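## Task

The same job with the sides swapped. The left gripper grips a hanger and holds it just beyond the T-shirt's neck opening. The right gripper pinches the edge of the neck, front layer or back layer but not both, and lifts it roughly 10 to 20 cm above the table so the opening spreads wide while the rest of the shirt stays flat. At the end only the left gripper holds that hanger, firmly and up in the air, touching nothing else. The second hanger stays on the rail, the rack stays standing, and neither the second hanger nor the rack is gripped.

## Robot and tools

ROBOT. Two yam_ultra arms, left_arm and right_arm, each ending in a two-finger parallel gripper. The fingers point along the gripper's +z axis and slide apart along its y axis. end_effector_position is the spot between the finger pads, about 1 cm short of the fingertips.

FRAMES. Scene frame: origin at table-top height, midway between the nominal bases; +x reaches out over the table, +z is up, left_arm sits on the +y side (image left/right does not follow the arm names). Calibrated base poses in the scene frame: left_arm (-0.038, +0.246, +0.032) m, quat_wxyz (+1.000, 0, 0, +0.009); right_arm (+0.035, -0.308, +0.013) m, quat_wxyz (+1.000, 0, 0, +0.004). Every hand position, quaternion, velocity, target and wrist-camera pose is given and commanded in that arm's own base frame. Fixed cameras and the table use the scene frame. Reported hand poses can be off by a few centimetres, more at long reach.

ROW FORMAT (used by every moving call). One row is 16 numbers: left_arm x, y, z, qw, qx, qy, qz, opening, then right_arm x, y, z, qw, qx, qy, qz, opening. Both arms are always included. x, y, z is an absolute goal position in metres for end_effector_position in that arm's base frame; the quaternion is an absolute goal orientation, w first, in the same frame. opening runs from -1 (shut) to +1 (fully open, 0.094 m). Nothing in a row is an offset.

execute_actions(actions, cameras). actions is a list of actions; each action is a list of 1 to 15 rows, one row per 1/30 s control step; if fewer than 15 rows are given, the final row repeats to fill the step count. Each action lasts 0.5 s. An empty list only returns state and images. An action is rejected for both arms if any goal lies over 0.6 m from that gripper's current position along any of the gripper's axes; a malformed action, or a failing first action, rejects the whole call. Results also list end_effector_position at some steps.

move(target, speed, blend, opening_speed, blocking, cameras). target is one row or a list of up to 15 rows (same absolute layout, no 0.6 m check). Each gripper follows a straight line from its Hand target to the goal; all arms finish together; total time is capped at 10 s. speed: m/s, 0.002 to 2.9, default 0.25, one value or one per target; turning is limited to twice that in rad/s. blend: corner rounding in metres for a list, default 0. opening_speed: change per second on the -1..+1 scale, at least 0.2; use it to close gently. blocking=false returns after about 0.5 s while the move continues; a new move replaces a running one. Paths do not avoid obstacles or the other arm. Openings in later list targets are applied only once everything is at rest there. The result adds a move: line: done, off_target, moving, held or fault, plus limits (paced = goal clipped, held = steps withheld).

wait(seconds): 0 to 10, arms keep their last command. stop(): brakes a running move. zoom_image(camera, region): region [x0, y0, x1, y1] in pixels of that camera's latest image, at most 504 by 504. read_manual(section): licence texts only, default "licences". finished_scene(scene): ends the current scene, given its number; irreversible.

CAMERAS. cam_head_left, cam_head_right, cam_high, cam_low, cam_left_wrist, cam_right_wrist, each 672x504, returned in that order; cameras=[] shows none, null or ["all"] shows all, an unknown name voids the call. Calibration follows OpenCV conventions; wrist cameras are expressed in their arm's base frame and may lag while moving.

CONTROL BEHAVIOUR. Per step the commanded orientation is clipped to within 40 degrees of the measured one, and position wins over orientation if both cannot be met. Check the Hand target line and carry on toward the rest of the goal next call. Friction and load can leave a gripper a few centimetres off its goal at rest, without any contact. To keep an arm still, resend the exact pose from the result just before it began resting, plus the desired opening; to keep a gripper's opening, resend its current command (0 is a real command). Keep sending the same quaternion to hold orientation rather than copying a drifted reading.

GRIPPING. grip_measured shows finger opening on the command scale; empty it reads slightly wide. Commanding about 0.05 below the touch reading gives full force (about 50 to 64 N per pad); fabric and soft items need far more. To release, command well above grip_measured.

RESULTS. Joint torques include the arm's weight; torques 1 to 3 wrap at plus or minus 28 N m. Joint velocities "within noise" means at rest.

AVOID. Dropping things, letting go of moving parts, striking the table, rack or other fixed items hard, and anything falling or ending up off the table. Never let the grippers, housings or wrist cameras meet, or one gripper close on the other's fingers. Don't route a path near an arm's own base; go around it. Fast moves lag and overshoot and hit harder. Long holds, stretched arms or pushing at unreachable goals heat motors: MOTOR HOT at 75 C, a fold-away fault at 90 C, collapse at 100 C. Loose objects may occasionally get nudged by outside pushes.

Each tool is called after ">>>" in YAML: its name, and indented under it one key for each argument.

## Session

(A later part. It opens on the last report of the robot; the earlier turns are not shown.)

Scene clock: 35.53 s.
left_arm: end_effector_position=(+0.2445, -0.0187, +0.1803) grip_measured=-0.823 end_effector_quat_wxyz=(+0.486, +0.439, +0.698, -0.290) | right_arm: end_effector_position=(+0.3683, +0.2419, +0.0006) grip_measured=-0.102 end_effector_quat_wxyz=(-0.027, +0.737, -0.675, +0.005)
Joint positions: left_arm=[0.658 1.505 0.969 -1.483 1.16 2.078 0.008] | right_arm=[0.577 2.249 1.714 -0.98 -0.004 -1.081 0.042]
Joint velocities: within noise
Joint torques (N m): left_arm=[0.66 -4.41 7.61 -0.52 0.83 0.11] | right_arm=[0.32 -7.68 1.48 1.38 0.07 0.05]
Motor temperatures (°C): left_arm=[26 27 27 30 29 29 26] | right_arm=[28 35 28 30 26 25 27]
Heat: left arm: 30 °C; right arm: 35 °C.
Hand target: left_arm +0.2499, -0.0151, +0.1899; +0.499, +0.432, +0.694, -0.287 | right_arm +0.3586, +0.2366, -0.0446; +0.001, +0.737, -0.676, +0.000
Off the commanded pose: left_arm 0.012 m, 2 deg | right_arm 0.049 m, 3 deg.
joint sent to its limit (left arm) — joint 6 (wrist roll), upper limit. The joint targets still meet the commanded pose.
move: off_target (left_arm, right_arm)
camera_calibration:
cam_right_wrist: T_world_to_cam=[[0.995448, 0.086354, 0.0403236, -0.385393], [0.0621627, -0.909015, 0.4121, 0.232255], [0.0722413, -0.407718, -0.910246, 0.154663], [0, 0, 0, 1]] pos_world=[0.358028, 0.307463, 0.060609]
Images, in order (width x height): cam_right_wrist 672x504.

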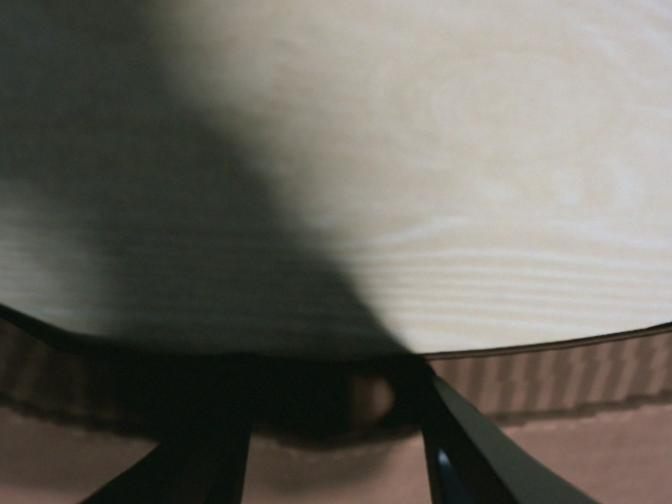

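>>> move:
  target:
    - [0.25,-0.015,0.19,0.5,0.433,0.692,-0.289,-1,0.36,0.238,-0.058,0,-0.737,0.676,0,-0.1]
    - [0.25,-0.015,0.19,0.5,0.433,0.692,-0.289,-1,0.36,0.238,-0.058,0,-0.737,0.676,0,-1]
  speed: 0.02
  opening_speed: 0.6
  cameras: ["cam_right_wrist"]

>>> move:
  target: [0.25,-0.015,0.19,0.5,0.433,0.692,-0.289,-1,0.36,0.234,0.04,0,-0.737,0.676,0,-1]
  speed: 0.05
  cameras: ["cam_right_wrist"]

Scene clock: 38.33 s.
left_arm: end_effector_position=(+0.2445, -0.0187, +0.1803) grip_measured=-0.823 end_effector_quat_wxyz=(+0.486, +0.439, +0.698, -0.290) | right_arm: end_effector_position=(+0.3646, +0.2432, -0.0003) grip_measured=-0.972 end_effector_quat_wxyz=(-0.034, +0.738, -0.674, +0.002)
Joint positions: left_arm=[0.658 1.505 0.969 -1.483 1.16 2.078 0.008] | right_arm=[0.58 2.231 1.678 -0.952 -0.014 -1.081 0.001]
Joint velocities: within noise
Joint torques (N m): left_arm=[0.61 -4.38 7.71 -0.5 0.83 0.1] | right_arm=[0.16 -5.86 1.39 1.49 0.15 0.05]
Motor temperatures (°C): left_arm=[26 27 27 30 29 29 26] | right_arm=[28 34 28 30 26 25 27]
Heat: left arm: 30 °C; right arm: 34 °C.
Hand target: left_arm +0.2499, -0.0150, +0.1899; +0.499, +0.432, +0.694, -0.287 | right_arm +0.3550, +0.2347, -0.0532; +0.001, +0.737, -0.676, +0.000
Off the commanded pose: left_arm 0.012 m, 2 deg | right_arm 0.058 m, 4 deg.
joint sent to its limit (left arm) — joint 6 (wrist roll), upper limit. The joint targets still meet the commanded pose.
move: off_target (left_arm, right_arm); target 2's new opening was sent with right_arm's hand 0.059 m and 4 deg from that target
camera_calibration:
cam_right_wrist: T_world_to_cam=[[0.995002, 0.0889995, 0.0452697, -0.382321], [0.0636065, -0.914429, 0.399717, 0.234805], [0.0769706, -0.39484, -0.91552, 0.149662], [0, 0, 0, 1]] pos_world=[0.353955, 0.307831, 0.0604702]
Images, in order (width x height): cam_right_wrist 672x504.

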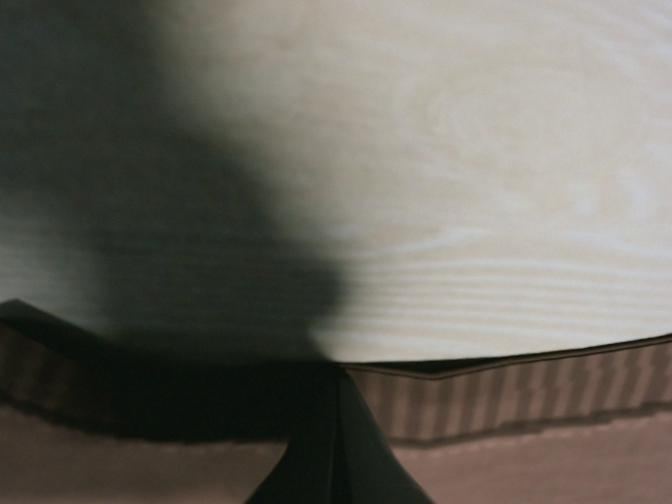

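Scene clock: 40.83 s.
left_arm: end_effector_position=(+0.2445, -0.0187, +0.1803) grip_measured=-0.823 end_effector_quat_wxyz=(+0.486, +0.439, +0.698, -0.290) | right_arm: end_effector_position=(+0.3551, +0.2350, +0.0335) grip_measured=-0.974 end_effector_quat_wxyz=(+0.005, +0.738, -0.674, -0.003)
Joint positions: left_arm=[0.658 1.505 0.969 -1.483 1.16 2.078 0.008] | right_arm=[0.58 2.223 1.807 -1.165 -0.004 -1.081 0.001]
Joint velocities: within noise
Joint torques (N m): left_arm=[0.54 -4.44 7.62 -0.51 0.83 0.08] | right_arm=[-0.46 -14.22 7.34 0.27 0.07 -0.02]
Motor temperatures (°C): left_arm=[26 27 27 30 29 29 26] | right_arm=[28 34 28 30 26 25 27]
Heat: left arm: 30 °C; right arm: 34 °C.
Hand target: left_arm +0.2499, -0.0150, +0.1899; +0.499, +0.432, +0.694, -0.287 | right_arm +0.3599, +0.2339, +0.0400; +0.000, +0.737, -0.676, +0.000
Off the commanded pose: left_arm 0.012 m, 2 deg | right_arm 0.008 m, 1 deg.
joint sent to its limit (left arm) — joint 6 (wrist roll), upper limit. The joint targets still meet the commanded pose.
move: off_target (left_arm)
camera_calibration:
cam_right_wrist: T_world_to_cam=[[0.995829, 0.0894363, -0.0180584, -0.37192], [0.0882324, -0.893533, 0.440242, 0.199369], [0.0232379, -0.439999, -0.897698, 0.207225], [0, 0, 0, 1]] pos_world=[0.347962, 0.302585, 0.0915383]
Images, in order (width x height): cam_right_wrist 672x504.

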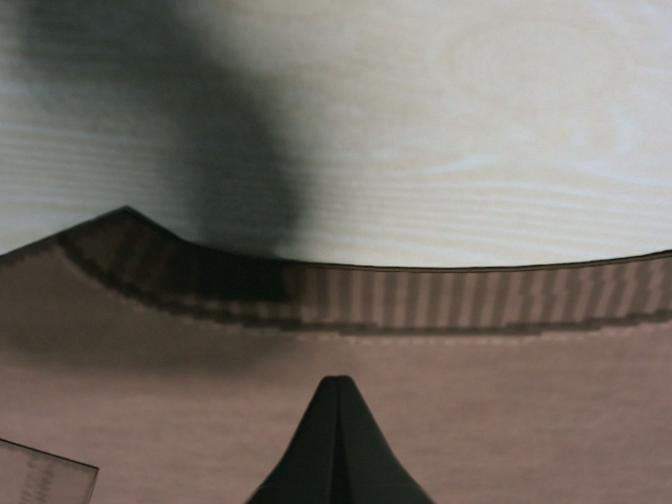

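>>> move:
  target:
    - [0.25,-0.015,0.19,0.5,0.433,0.692,-0.289,-1,0.362,0.236,0.025,0,-0.737,0.676,0,0.2]
    - [0.25,-0.015,0.19,0.5,0.433,0.692,-0.289,-1,0.362,0.238,-0.064,0,-0.737,0.676,0,0.2]
  speed: [0.04,0.03]
  cameras: ["cam_right_wrist"]

>>> move:
  target: [0.25,-0.015,0.19,0.5,0.433,0.692,-0.289,-1,0.358,0.238,-0.066,0,-0.737,0.676,0,-1]
  opening_speed: 1.0
  cameras: ["cam_right_wrist"]

>>> zoom_image:
  camera: "cam_right_wrist"
  region: [180, 260, 500, 500]

Scene clock: 44.80 s.
left_arm: end_effector_position=(+0.2445, -0.0187, +0.1803) grip_measured=-0.823 end_effector_quat_wxyz=(+0.486, +0.439, +0.698, -0.290) | right_arm: end_effector_position=(+0.3660, +0.2425, +0.0008) grip_measured=+0.198 end_effector_quat_wxyz=(-0.034, +0.738, -0.674, +0.006)
Joint positions: left_arm=[0.658 1.505 0.969 -1.483 1.16 2.078 0.008] | right_arm=[0.58 2.231 1.683 -0.955 -0.006 -1.081 0.056]
Joint velocities: within noise
Joint torques (N m): left_arm=[0.58 -4.53 7.57 -0.52 0.83 0.09] | right_arm=[-0.08 -4.89 0.85 1.62 0.06 0.03]
Motor temperatures (°C): left_arm=[26 27 27 31 29 29 26] | right_arm=[28 34 28 30 26 25 27]
Heat: left arm: 31 °C; right arm: 34 °C.
Hand target: left_arm +0.2499, -0.0150, +0.1899; +0.499, +0.432, +0.694, -0.287 | right_arm +0.3557, +0.2339, -0.0580; +0.002, +0.737, -0.676, +0.000
Off the commanded pose: left_arm 0.012 m, 2 deg | right_arm 0.065 m, 4 deg.
joint sent to its limit (left arm) — joint 6 (wrist roll), upper limit. The joint targets still meet the commanded pose.
move: off_target (left_arm, right_arm)
camera_calibration:
cam_right_wrist: T_world_to_cam=[[0.99477, 0.0887745, 0.0505123, -0.383606], [0.0608515, -0.912303, 0.40497, 0.234061], [0.0820335, -0.399778, -0.912934, 0.14962], [0, 0, 0, 1]] pos_world=[0.355083, 0.307404, 0.0611827]
Images, in order (width x height): cam_right_wrist 672x504.

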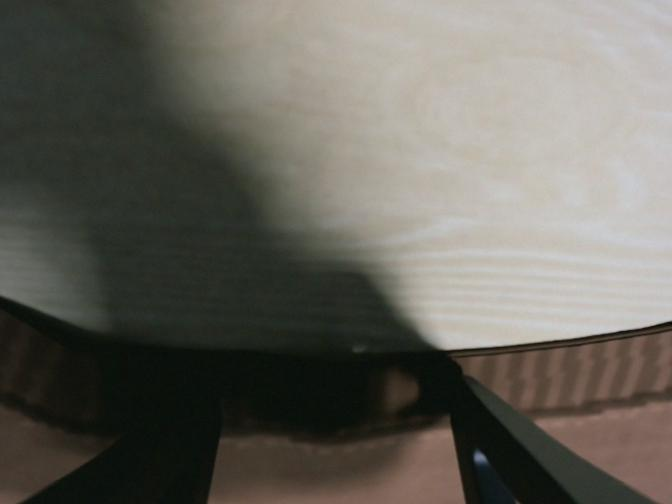

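Scene clock: 46.20 s.
left_arm: end_effector_position=(+0.2445, -0.0187, +0.1803) grip_measured=-0.823 end_effector_quat_wxyz=(+0.486, +0.439, +0.698, -0.290) | right_arm: end_effector_position=(+0.3605, +0.2436, -0.0005) grip_measured=-0.972 end_effector_quat_wxyz=(-0.036, +0.739, -0.673, +0.001)
Joint positions: left_arm=[0.658 1.505 0.969 -1.483 1.16 2.078 0.008] | right_arm=[0.585 2.215 1.65 -0.936 -0.017 -1.078 0.001]
Joint velocities: within noise
Joint torques (N m): left_arm=[0.65 -4.44 7.56 -0.5 0.8 0.08] | right_arm=[-0.01 -4.22 1.28 1.62 0.18 0.05]
Motor temperatures (°C): left_arm=[26 27 27 31 29 29 26] | right_arm=[28 34 28 30 26 25 27]
Heat: left arm: 31 °C; right arm: 34 °C.
Hand target: left_arm +0.2499, -0.0150, +0.1899; +0.499, +0.432, +0.694, -0.287 | right_arm +0.3513, +0.2337, -0.0599; +0.002, +0.737, -0.676, -0.001
Off the commanded pose: left_arm 0.012 m, 2 deg | right_arm 0.066 m, 4 deg.
joint sent to its limit (left arm) — joint 6 (wrist roll), upper limit. The joint targets still meet the commanded pose.
move: off_target (left_arm, right_arm)
camera_calibration:
cam_right_wrist: T_world_to_cam=[[0.994713, 0.0909137, 0.047756, -0.378708], [0.0647782, -0.916328, 0.395154, 0.235477], [0.0796851, -0.389972, -0.917373, 0.147836], [0, 0, 0, 1]] pos_world=[0.349671, 0.307856, 0.0606559]
Images, in order (width x height): cam_right_wrist 672x504.

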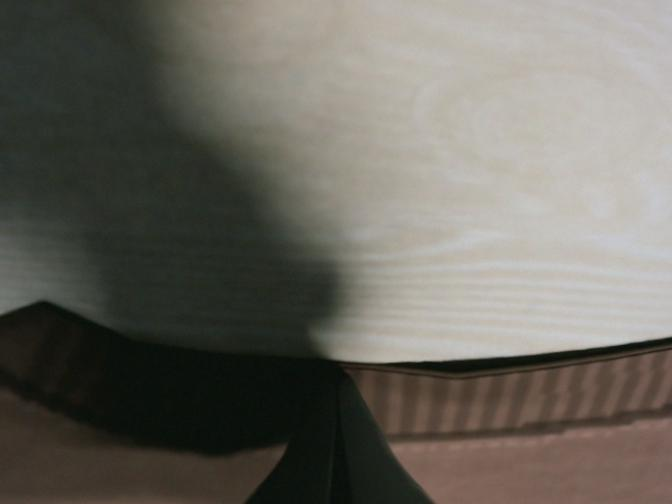

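Scaled by 1.575 from the camera's 672x504 image, which has a finer 960x720 frame.

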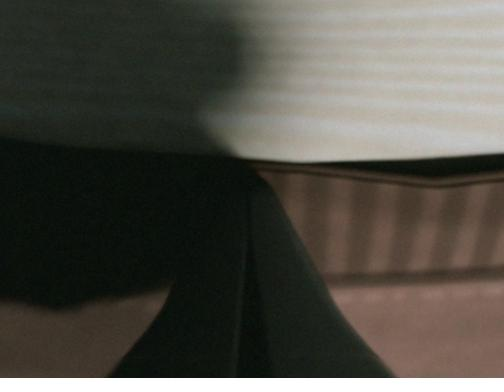

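>>> move:
  target:
    - [0.25,-0.015,0.19,0.5,0.433,0.692,-0.289,-1,0.36,0.234,0.03,0.036,0.736,-0.677,-0.002,-1]
    - [0.25,-0.015,0.19,0.5,0.433,0.692,-0.289,-1,0.36,0.236,0.025,0.036,0.736,-0.677,-0.002,0.1]
    - [0.25,-0.015,0.19,0.5,0.433,0.692,-0.289,-1,0.361,0.233,-0.06,0.036,0.736,-0.677,-0.002,0.1]
  speed: [0.05,0.04,0.03]
  cameras: ["cam_right_wrist"]

>>> zoom_image:
  camera: "cam_right_wrist"
  region: [180, 260, 500, 500]

Scene clock: 53.03 s.
left_arm: end_effector_position=(+0.2444, -0.0188, +0.1803) grip_measured=-0.823 end_effector_quat_wxyz=(+0.486, +0.439, +0.698, -0.290) | right_arm: end_effector_position=(+0.3641, +0.2401, -0.0003) grip_measured=+0.098 end_effector_quat_wxyz=(+0.003, +0.738, -0.675, +0.005)
Joint positions: left_arm=[0.658 1.505 0.969 -1.483 1.159 2.078 0.008] | right_arm=[0.585 2.291 1.784 -1.068 0.01 -1.075 0.052]
Joint velocities: within noise
Joint torques (N m): left_arm=[0.55 -4.45 7.64 -0.51 0.82 0.08] | right_arm=[-0.57 -6.19 1.02 1.37 0.06 -0.01]
Motor temperatures (°C): left_arm=[26 27 27 31 29 29 26] | right_arm=[28 34 28 30 26 25 27]
Heat: left arm: 31 °C; right arm: 34 °C.
Hand target: left_arm +0.2499, -0.0151, +0.1898; +0.499, +0.432, +0.694, -0.287 | right_arm +0.3557, +0.2298, -0.0550; +0.037, +0.735, -0.677, -0.002
Off the commanded pose: left_arm 0.012 m, 2 deg | right_arm 0.060 m, 4 deg.
joint sent to its limit (left arm) — joint 6 (wrist roll), upper limit. The joint targets still meet the commanded pose.
move: off_target (left_arm, right_arm); target 2's new opening was sent with right_arm's hand 0.012 m and 2 deg from that target
camera_calibration:
cam_right_wrist: T_world_to_cam=[[0.996048, 0.0886392, -0.00559777, -0.381811], [0.0816891, -0.889566, 0.449444, 0.219368], [0.0348588, -0.448125, -0.893291, 0.176637], [0, 0, 0, 1]] pos_world=[0.356225, 0.308141, 0.0570568]
Images, in order (width x height): cam_right_wrist 672x504.

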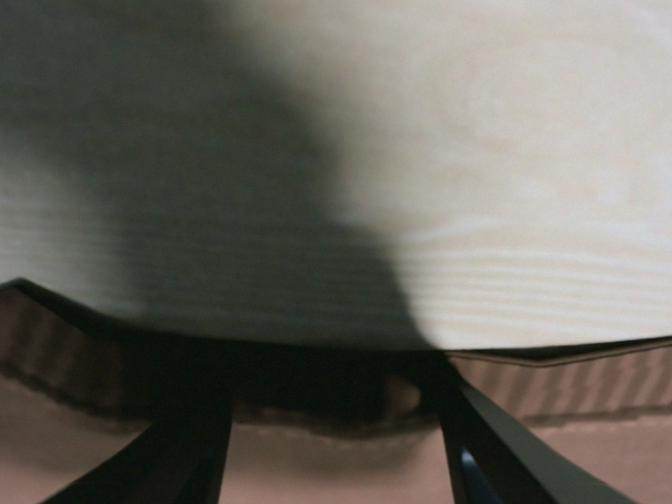

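Scaled by 1.575 from the camera's 672x504 image, which has a finer 960x720 frame.

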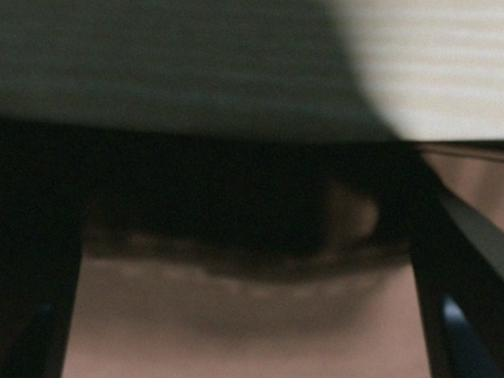

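Both tips now level and in contact. Close in place.

>>> move:
  target: [0.25,-0.015,0.19,0.5,0.433,0.692,-0.289,-1,0.361,0.233,-0.064,0.036,0.736,-0.677,-0.002,-1]
  opening_speed: 0.6
  cameras: ["cam_right_wrist"]

>>> zoom_image:
  camera: "cam_right_wrist"
  region: [180, 260, 500, 500]

Scene clock: 55.17 s.
left_arm: end_effector_position=(+0.2444, -0.0188, +0.1803) grip_measured=-0.823 end_effector_quat_wxyz=(+0.486, +0.439, +0.698, -0.290) | right_arm: end_effector_position=(+0.3701, +0.2424, -0.0001) grip_measured=-0.945 end_effector_quat_wxyz=(-0.014, +0.738, -0.675, +0.013)
Joint positions: left_arm=[0.658 1.505 0.969 -1.483 1.159 2.078 0.008] | right_arm=[0.585 2.279 1.762 -1.021 0.018 -1.075 0.003]
Joint velocities: within noise
Joint torques (N m): left_arm=[0.64 -4.48 7.69 -0.49 0.81 0.08] | right_arm=[-0.57 -4.85 1.91 1.12 -0.01 -0.01]
Motor temperatures (°C): left_arm=[26 27 27 31 29 29 26] | right_arm=[28 34 28 30 26 25 27]
Heat: left arm: 31 °C; right arm: 34 °C.
Hand target: left_arm +0.2499, -0.0151, +0.1898; +0.499, +0.432, +0.694, -0.287 | right_arm +0.3555, +0.2297, -0.0582; +0.036, +0.735, -0.677, -0.002
Off the commanded pose: left_arm 0.012 m, 2 deg | right_arm 0.065 m, 6 deg.
joint sent to its limit (left arm) — joint 6 (wrist roll), upper limit. The joint targets still meet the commanded pose.
move: off_target (left_arm, right_arm)
camera_calibration:
cam_right_wrist: T_world_to_cam=[[0.995601, 0.0884348, 0.0309582, -0.387786], [0.065923, -0.895935, 0.439266, 0.228214], [0.066583, -0.435293, -0.897823, 0.16277], [0, 0, 0, 1]] pos_world=[0.360197, 0.309611, 0.0578976]
Images, in order (width x height): cam_right_wrist 672x504.

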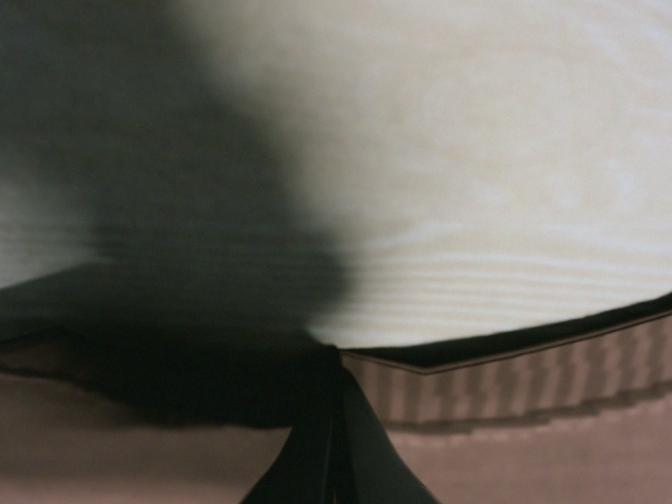

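Scaled by 1.575 from the camera's 672x504 image, which has a finer 960x720 frame.

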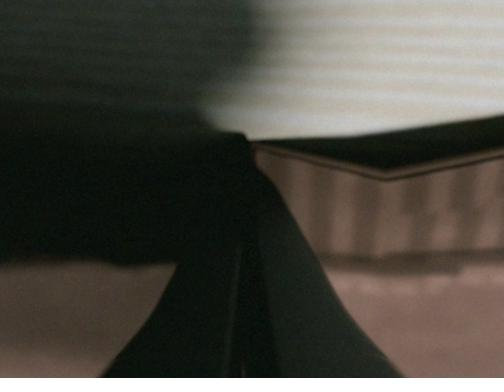

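Caught (-0.945). Lift.

>>> move:
  target: [0.25,-0.015,0.19,0.5,0.433,0.692,-0.289,-1,0.362,0.235,0.05,0,-0.737,0.676,0,-1]
  speed: 0.04
  cameras: ["cam_right_wrist","cam_low"]

>>> zoom_image:
  camera: "cam_low"
  region: [60, 180, 360, 300]

Scene clock: 58.50 s.
left_arm: end_effector_position=(+0.2444, -0.0188, +0.1803) grip_measured=-0.823 end_effector_quat_wxyz=(+0.486, +0.439, +0.698, -0.290) | right_arm: end_effector_position=(+0.3555, +0.2312, +0.0234) grip_measured=-0.947 end_effector_quat_wxyz=(+0.030, +0.738, -0.674, +0.001)
Joint positions: left_arm=[0.658 1.505 0.969 -1.483 1.159 2.078 0.008] | right_arm=[0.582 2.274 1.848 -1.202 0.017 -1.078 0.002]
Joint velocities: within noise
Joint torques (N m): left_arm=[0.62 -4.45 7.61 -0.52 0.81 0.08] | right_arm=[-0.55 -19.1 7.28 0.14 -0.13 -0.06]
Motor temperatures (°C): left_arm=[26 27 27 31 29 29 26] | right_arm=[28 35 28 30 26 25 27]
Heat: left arm: 31 °C; right arm: 35 °C.
Hand target: left_arm +0.2499, -0.0150, +0.1898; +0.499, +0.432, +0.694, -0.287 | right_arm +0.3615, +0.2347, +0.0494; +0.000, +0.737, -0.676, +0.000
Off the commanded pose: left_arm 0.012 m, 2 deg | right_arm 0.028 m, 3 deg.
joint sent to its limit (left arm) — joint 6 (wrist roll), upper limit. The joint targets still meet the commanded pose.
move: off_target (left_arm, right_arm)
camera_calibration:
cam_right_wrist: T_world_to_cam=[[0.994966, 0.0875849, -0.0486973, -0.370722], [0.100209, -0.873523, 0.476357, 0.190581], [-0.000816531, -0.478839, -0.877902, 0.213494], [0, 0, 0, 1]] pos_world=[0.349932, 0.301176, 0.0785893]
Images, in order (width x height): cam_low 672x504, cam_right_wrist 672x504.

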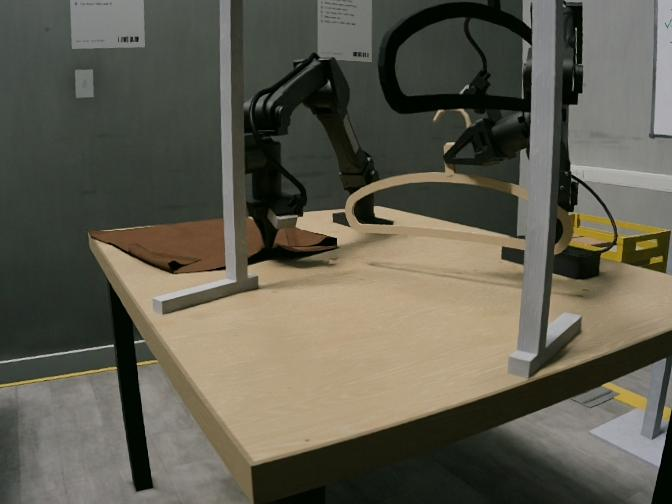

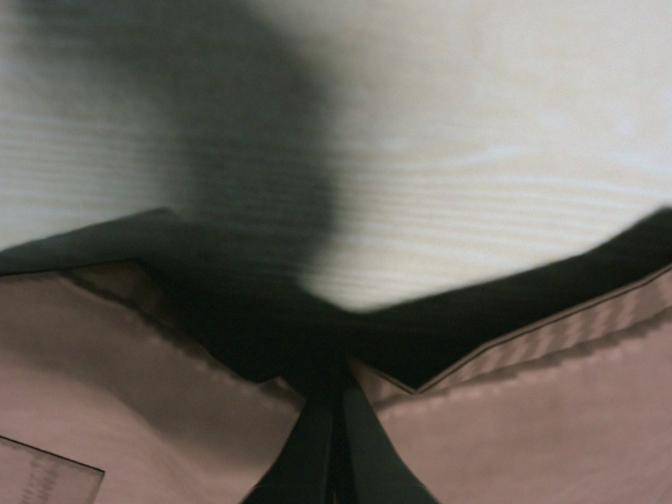

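Scaled by 1.680 from the camera's 672x504 image, which has a finer 960x720 frame.

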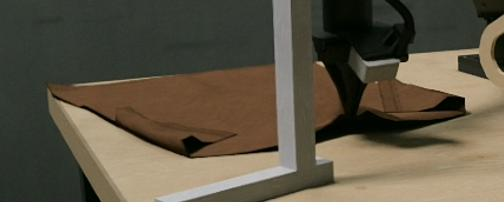

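>>> move:
  target: [0.25,-0.015,0.19,0.5,0.433,0.692,-0.289,-1,0.362,0.222,0.135,0,-0.737,0.676,0,-1]
  speed: 0.05
  cameras: ["cam_right_wrist","cam_low","cam_high"]

>>> zoom_image:
  camera: "cam_low"
  region: [60, 150, 360, 300]

Scene clock: 61.03 s.
left_arm: end_effector_position=(+0.2444, -0.0188, +0.1803) grip_measured=-0.823 end_effector_quat_wxyz=(+0.486, +0.439, +0.698, -0.290) | right_arm: end_effector_position=(+0.3607, +0.2211, +0.1137) grip_measured=-0.947 end_effector_quat_wxyz=(+0.025, +0.737, -0.675, +0.002)
Joint positions: left_arm=[0.658 1.505 0.969 -1.483 1.159 2.078 0.008] | right_arm=[0.555 2.25 2.169 -1.536 0.017 -1.104 0.002]
Joint velocities: within noise
Joint torques (N m): left_arm=[0.59 -4.38 7.62 -0.54 0.82 0.09] | right_arm=[-0.47 -17.68 7.35 0.15 -0.13 -0.05]
Motor temperatures (°C): left_arm=[26 27 27 31 29 29 26] | right_arm=[28 36 28 30 26 25 27]
Heat: left arm: 31 °C; right arm: 36 °C.
Hand target: left_arm +0.2499, -0.0150, +0.1898; +0.499, +0.432, +0.694, -0.287 | right_arm +0.3616, +0.2218, +0.1346; +0.000, +0.737, -0.676, +0.000
Off the commanded pose: left_arm 0.012 m, 2 deg | right_arm 0.021 m, 3 deg.
joint sent to its limit (left arm) — joint 6 (wrist roll), upper limit. The joint targets still meet the commanded pose.
move: off_target (left_arm, right_arm)
camera_calibration:
cam_right_wrist: T_world_to_cam=[[0.99542, 0.0866881, -0.0402952, -0.371517], [0.0954359, -0.876804, 0.471281, 0.141219], [0.00552352, -0.472969, -0.881062, 0.284755], [0, 0, 0, 1]] pos_world=[0.354766, 0.290708, 0.169363]
Images, in order (width x height): cam_high 672x504, cam_low 672x504, cam_right_wrist 672x504.

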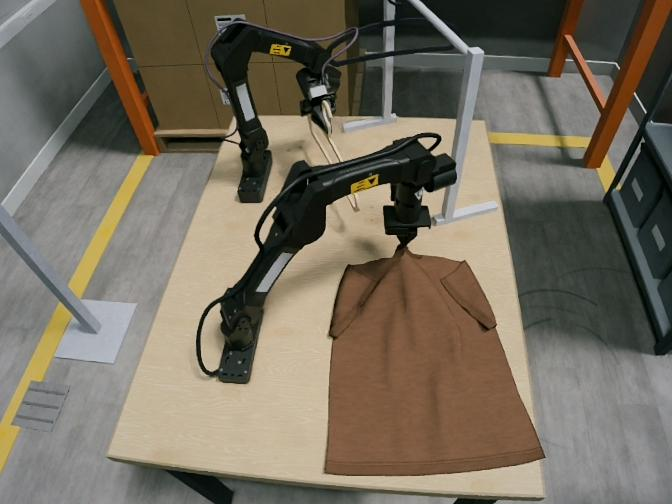

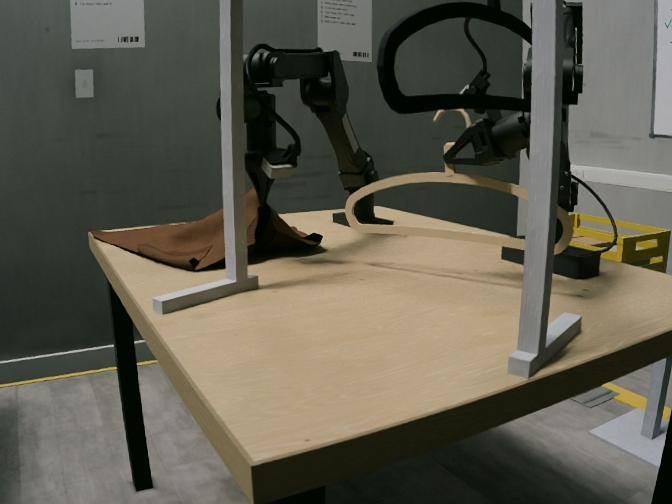

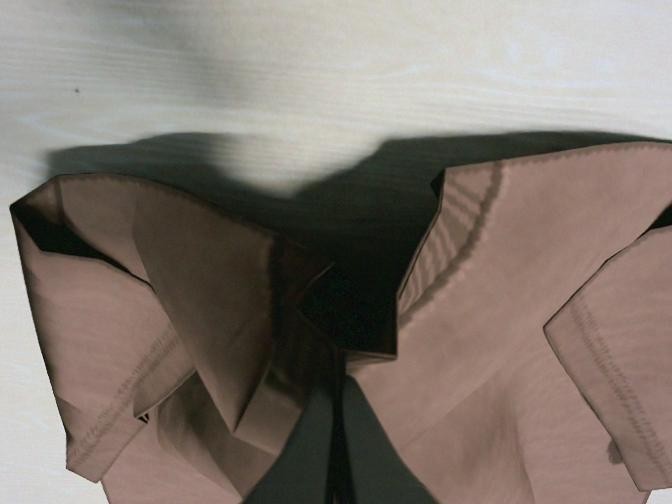

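Scaled by 1.680 from the camera's 672x504 image, which has a finer 960x720 frame.

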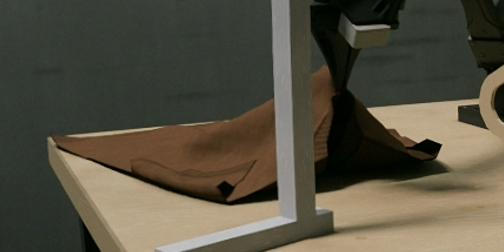

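>>> zoom_image:
  camera: "cam_right_wrist"
  region: [180, 120, 520, 400]

>>> zoom_image:
  camera: "cam_low"
  region: [220, 180, 340, 280]

>>> wait:
  seconds: 1
  cameras: ["cam_head_left","cam_head_right"]

Scaled by 1.482 from the camera's 672x504 image, which has a finer 960x720 frame.

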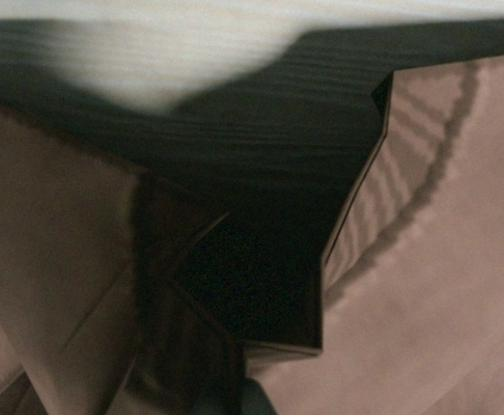

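Scaled by 4.200 from the camera's 672x504 image, which has a finer 960x720 frame.

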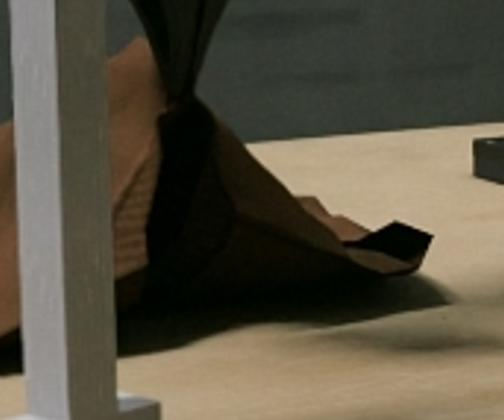

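Scene clock: 62.17 s.
left_arm: end_effector_position=(+0.2444, -0.0188, +0.1803) grip_measured=-0.823 end_effector_quat_wxyz=(+0.486, +0.439, +0.698, -0.290) | right_arm: end_effector_position=(+0.3606, +0.2210, +0.1137) grip_measured=-0.947 end_effector_quat_wxyz=(+0.025, +0.737, -0.675, +0.002)
Joint positions: left_arm=[0.658 1.505 0.969 -1.483 1.159 2.078 0.008] | right_arm=[0.555 2.25 2.169 -1.537 0.017 -1.104 0.002]
Joint velocities: within noise
Joint torques (N m): left_arm=[0.61 -4.38 7.53 -0.52 0.82 0.07] | right_arm=[-0.47 -17.66 7.35 0.18 -0.13 -0.06]
Motor temperatures (°C): left_arm=[26 27 27 31 29 29 26] | right_arm=[28 36 28 30 26 26 27]
Heat: left arm: 31 °C; right arm: 36 °C.
Hand target: left_arm +0.2499, -0.0150, +0.1898; +0.499, +0.432, +0.694, -0.287 | right_arm +0.3617, +0.2218, +0.1346; +0.000, +0.737, -0.676, +0.000
Tool commands: left_gripper/opening=-1.0 right_gripper/opening=-1.0
Off the commanded pose: left_arm 0.012 m, 2 deg | right_arm 0.021 m, 3 deg.
wait: 1.00 s; at rest by 0.03 s
Images, in order (width x height): cam_head_left 672x504, cam_head_right 672x504.

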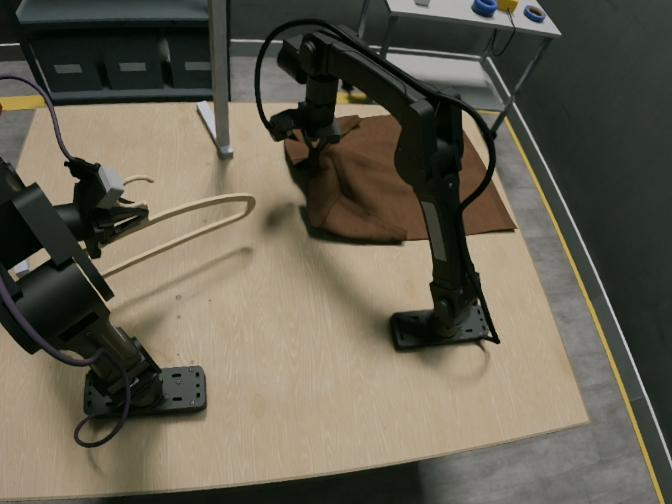

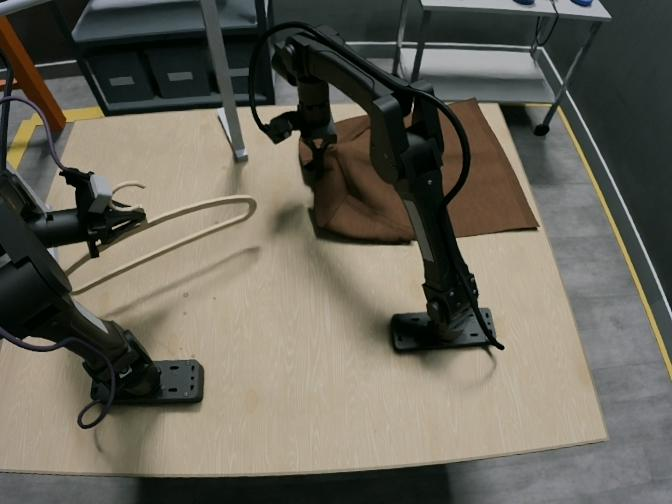

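>>> move:
  target: [0.25,-0.015,0.19,0.5,0.433,0.692,-0.289,-1,0.362,0.238,0.0,0.02,0.737,-0.676,0,-1]
  speed: 0.06
  cameras: ["cam_right_wrist"]

>>> zoom_image:
  camera: "cam_right_wrist"
  region: [180, 160, 520, 440]

Scene clock: 65.93 s.
left_arm: end_effector_position=(+0.2444, -0.0188, +0.1803) grip_measured=-0.823 end_effector_quat_wxyz=(+0.486, +0.439, +0.698, -0.290) | right_arm: end_effector_position=(+0.3693, +0.2372, +0.0216) grip_measured=-0.947 end_effector_quat_wxyz=(-0.002, +0.736, -0.677, +0.009)
Joint positions: left_arm=[0.658 1.505 0.969 -1.483 1.159 2.078 0.008] | right_arm=[0.576 2.269 1.834 -1.129 0.017 -1.079 0.002]
Joint velocities: left_arm=[within noise] | right_arm=[-0.002 0.002 -0.017 -0.037 -0.154 -0.022 0]
Joint torques (N m): left_arm=[0.62 -4.52 7.75 -0.5 0.8 0.07] | right_arm=[0.61 -10.86 4.56 0.56 -0.04 0.04]
Motor temperatures (°C): left_arm=[26 27 27 31 29 29 26] | right_arm=[28 37 28 30 26 26 27]
Heat: left arm: 31 °C; right arm: 37 °C.
Hand target: left_arm +0.2499, -0.0150, +0.1898; +0.499, +0.432, +0.694, -0.287 | right_arm +0.3615, +0.2375, +0.0008; +0.020, +0.737, -0.676, +0.000
Off the commanded pose: left_arm 0.012 m, 2 deg | right_arm 0.023 m, 3 deg.
joint sent to its limit (left arm) — joint 6 (wrist roll), upper limit. The joint targets still meet the commanded pose.
move: off_target (left_arm, right_arm)
camera_calibration:
cam_right_wrist: T_world_to_cam=[[0.996487, 0.0833262, 0.00837772, -0.385804], [0.0706751, -0.890403, 0.449653, 0.210829], [0.0449274, -0.447481, -0.893164, 0.190798], [0, 0, 0, 1]] pos_world=[0.360977, 0.305249, 0.0788463]
Images, in order (width x height): cam_right_wrist 672x504.

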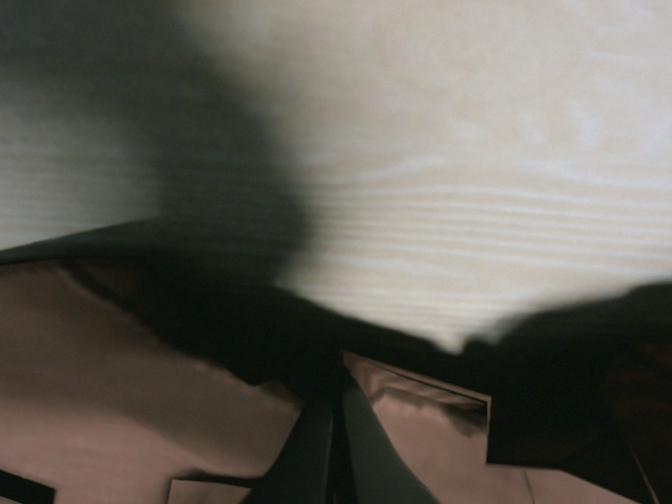

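Scaled by 1.482 from the camera's 672x504 image, which has a finer 960x720 frame.

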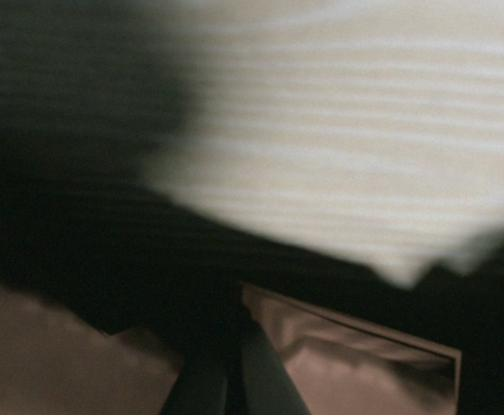

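Release and back up to inspect.

>>> move:
  target:
    - [0.25,-0.015,0.19,0.5,0.433,0.692,-0.289,-1,0.362,0.24,-0.018,0.02,0.737,-0.676,0,-1]
    - [0.25,-0.015,0.19,0.5,0.433,0.692,-0.289,-1,0.362,0.24,-0.018,0.02,0.737,-0.676,0,0.0]
    - [0.25,-0.015,0.19,0.5,0.433,0.692,-0.289,-1,0.362,0.22,0.15,0.02,0.737,-0.676,0,-0.1]
  speed: 0.08
  cameras: ["cam_right_wrist","cam_low","cam_high"]

Scene clock: 70.53 s.
left_arm: end_effector_position=(+0.2444, -0.0188, +0.1803) grip_measured=-0.823 end_effector_quat_wxyz=(+0.486, +0.439, +0.698, -0.290) | right_arm: end_effector_position=(+0.3603, +0.2213, +0.1280) grip_measured=-0.098 end_effector_quat_wxyz=(+0.016, +0.738, -0.675, +0.004)
Joint positions: left_arm=[0.658 1.505 0.969 -1.483 1.159 2.078 0.008] | right_arm=[0.556 2.239 2.209 -1.57 0.017 -1.104 0.042]
Joint velocities: within noise
Joint torques (N m): left_arm=[0.59 -4.42 7.66 -0.51 0.86 0.05] | right_arm=[-0.5 -17.78 7.09 0.22 -0.02 -0.06]
Motor temperatures (°C): left_arm=[26 27 27 31 29 29 27] | right_arm=[28 37 28 30 26 26 27]
Heat: left arm: 31 °C; right arm: 37 °C.
Hand target: left_arm +0.2499, -0.0150, +0.1898; +0.499, +0.432, +0.694, -0.287 | right_arm +0.3613, +0.2197, +0.1492; -0.007, +0.737, -0.676, +0.008
Off the commanded pose: left_arm 0.012 m, 2 deg | right_arm 0.022 m, 1 deg.
joint sent to its limit (left arm) — joint 6 (wrist roll), upper limit. The joint targets still meet the commanded pose.
joint sent to its limit (right arm) — joint 4 (wrist pitch), lower limit. The joint targets are off in orientation, not in position.
move: off_target (left_arm, right_arm); target 2's new opening was sent with right_arm's hand 0.025 m and 3 deg from that target; target 3's new opening was sent with right_arm's hand 0.022 m and 1 deg from that target
camera_calibration:
cam_right_wrist: T_world_to_cam=[[0.99584, 0.087748, -0.0245378, -0.372947], [0.0890801, -0.881047, 0.464565, 0.138968], [0.0191457, -0.464818, -0.885199, 0.291273], [0, 0, 0, 1]] pos_world=[0.353439, 0.290551, 0.184124]
Images, in order (width x height): cam_high 672x504, cam_low 672x504, cam_right_wrist 672x504.

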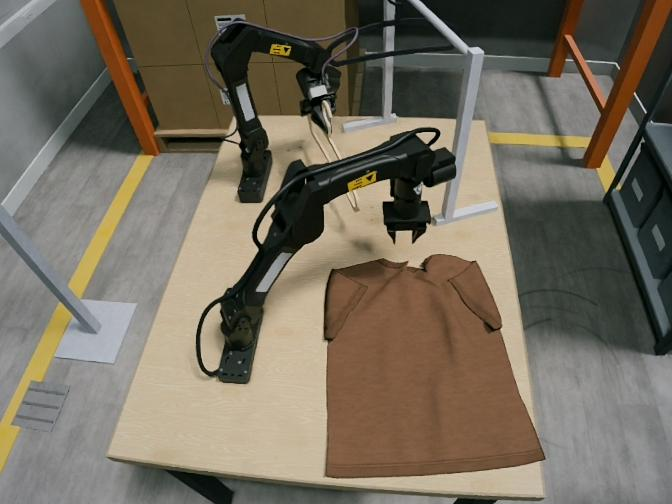

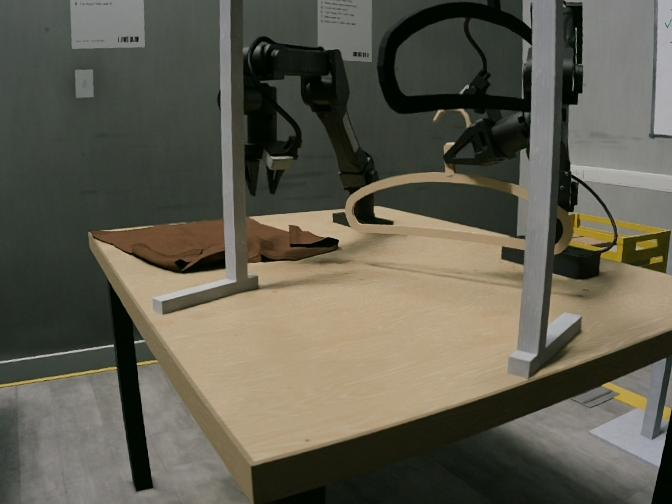

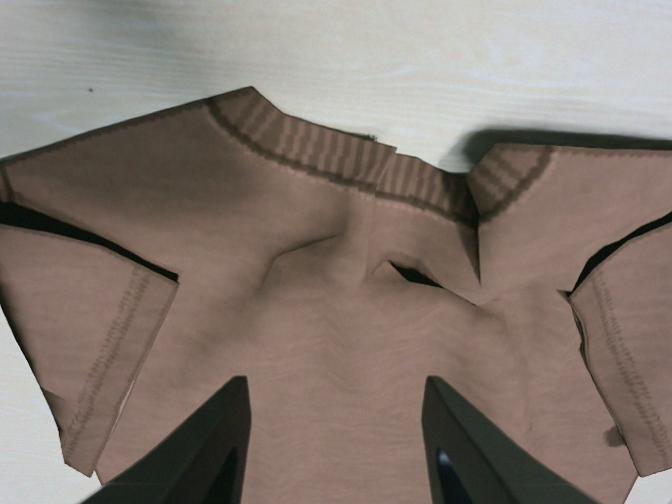

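>>> zoom_image:
  camera: "cam_right_wrist"
  region: [230, 70, 570, 330]

Scaled by 1.482 from the camera's 672x504 image, which has a finer 960x720 frame.

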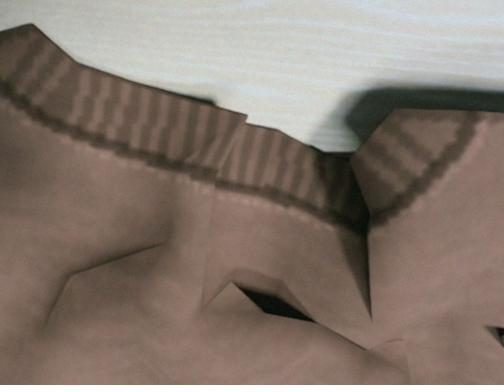

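>>> move:
  target:
    - [0.25,-0.015,0.19,0.5,0.433,0.692,-0.289,-1,0.37,0.23,0.05,0.025,0.737,-0.676,0,-0.2]
    - [0.25,-0.015,0.19,0.5,0.433,0.692,-0.289,-1,0.37,0.232,-0.005,0.036,0.736,-0.677,-0.002,-0.2]
  speed: [0.1,0.03]
  cameras: ["cam_right_wrist"]

>>> zoom_image:
  camera: "cam_right_wrist"
  region: [180, 260, 500, 500]

Scene clock: 74.27 s.
left_arm: end_effector_position=(+0.2444, -0.0188, +0.1803) grip_measured=-0.823 end_effector_quat_wxyz=(+0.486, +0.439, +0.698, -0.290) | right_arm: end_effector_position=(+0.3778, +0.2322, +0.0180) grip_measured=-0.198 end_effector_quat_wxyz=(+0.011, +0.735, -0.678, +0.006)
Joint positions: left_arm=[0.658 1.505 0.969 -1.483 1.159 2.078 0.008] | right_arm=[0.556 2.321 1.908 -1.177 0.017 -1.095 0.038]
Joint velocities: within noise
Joint torques (N m): left_arm=[0.69 -4.48 7.61 -0.49 0.82 0.07] | right_arm=[0.65 -11.11 4.45 0.48 0.02 0.06]
Motor temperatures (°C): left_arm=[26 27 27 31 29 29 27] | right_arm=[28 37 28 30 26 26 27]
Heat: left arm: 31 °C; right arm: 37 °C.
Hand target: left_arm +0.2499, -0.0150, +0.1898; +0.499, +0.432, +0.694, -0.287 | right_arm +0.3694, +0.2315, -0.0042; +0.036, +0.736, -0.677, -0.002
Off the commanded pose: left_arm 0.012 m, 2 deg | right_arm 0.024 m, 3 deg.
joint sent to its limit (left arm) — joint 6 (wrist roll), upper limit. The joint targets still meet the commanded pose.
move: off_target (left_arm, right_arm)
camera_calibration:
cam_right_wrist: T_world_to_cam=[[0.996712, 0.0795273, -0.0155409, -0.392631], [0.0777269, -0.884103, 0.460782, 0.203151], [0.022905, -0.460475, -0.887377, 0.196211], [0, 0, 0, 1]] pos_world=[0.371055, 0.301181, 0.0744028]
Images, in order (width x height): cam_right_wrist 672x504.

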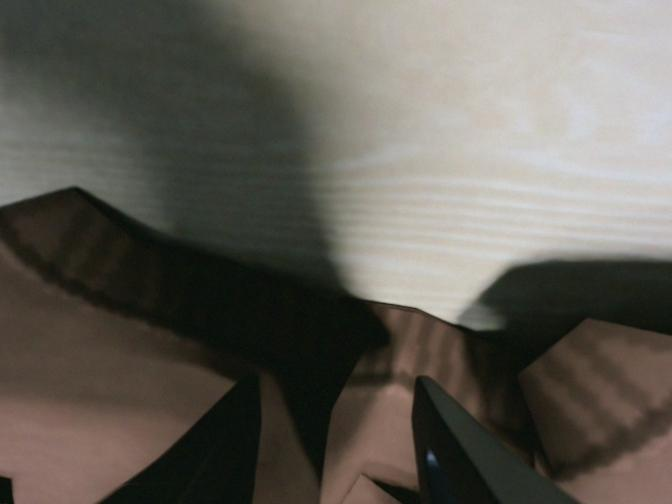

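Scaled by 1.575 from the camera's 672x504 image, which has a finer 960x720 frame.

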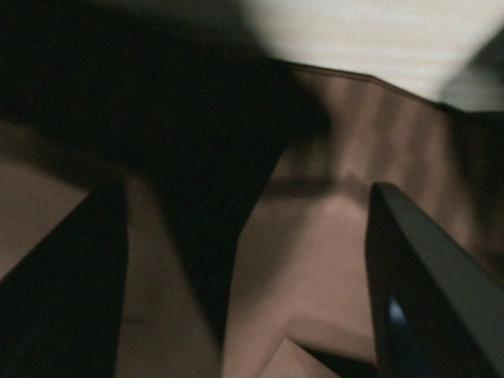

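>>> move:
  target: [0.25,-0.015,0.19,0.5,0.433,0.692,-0.289,-1,0.368,0.235,-0.036,0.036,0.736,-0.677,-0.002,-0.2]
  speed: 0.03
  cameras: ["cam_right_wrist"]

>>> zoom_image:
  camera: "cam_right_wrist"
  region: [180, 260, 500, 500]

Scene clock: 75.73 s.
left_arm: end_effector_position=(+0.2444, -0.0188, +0.1803) grip_measured=-0.823 end_effector_quat_wxyz=(+0.486, +0.439, +0.698, -0.290) | right_arm: end_effector_position=(+0.3757, +0.2341, +0.0013) grip_measured=-0.198 end_effector_quat_wxyz=(+0.012, +0.735, -0.678, +0.006)
Joint positions: left_arm=[0.658 1.505 0.969 -1.483 1.159 2.078 0.008] | right_arm=[0.562 2.334 1.864 -1.121 0.017 -1.088 0.038]
Joint velocities: within noise
Joint torques (N m): left_arm=[0.69 -4.31 7.68 -0.51 0.83 0.07] | right_arm=[0.77 -9.63 2.63 0.92 0.01 0.06]
Motor temperatures (°C): left_arm=[26 27 27 31 29 29 27] | right_arm=[28 37 28 30 26 26 27]
Heat: left arm: 31 °C; right arm: 37 °C.
Hand target: left_arm +0.2499, -0.0150, +0.1898; +0.499, +0.432, +0.694, -0.287 | right_arm +0.3660, +0.2334, -0.0341; +0.037, +0.735, -0.677, -0.002
Off the commanded pose: left_arm 0.012 m, 2 deg | right_arm 0.038 m, 3 deg.
joint sent to its limit (left arm) — joint 6 (wrist roll), upper limit. The joint targets still meet the commanded pose.
move: off_target (left_arm, right_arm)
camera_calibration:
cam_right_wrist: T_world_to_cam=[[0.99679, 0.0783033, -0.0166731, -0.390739], [0.0771467, -0.883814, 0.461433, 0.212847], [0.0213958, -0.461238, -0.887018, 0.183125], [0, 0, 0, 1]] pos_world=[0.369146, 0.303178, 0.057706]
Images, in order (width x height): cam_right_wrist 672x504.

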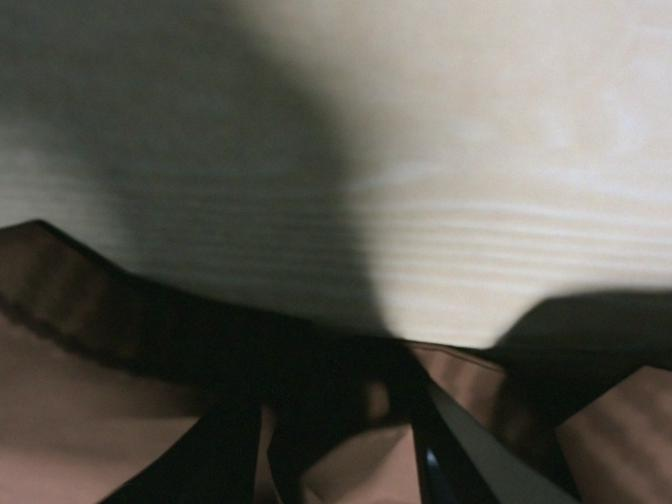

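Scaled by 1.575 from the camera's 672x504 image, which has a finer 960x720 frame.

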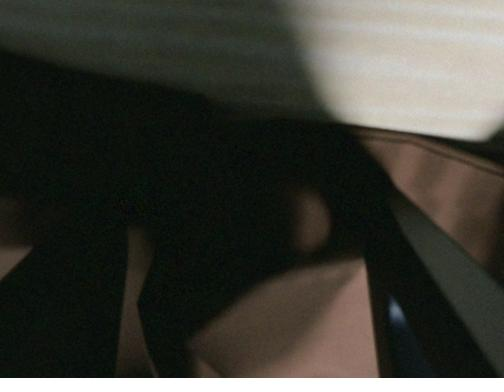

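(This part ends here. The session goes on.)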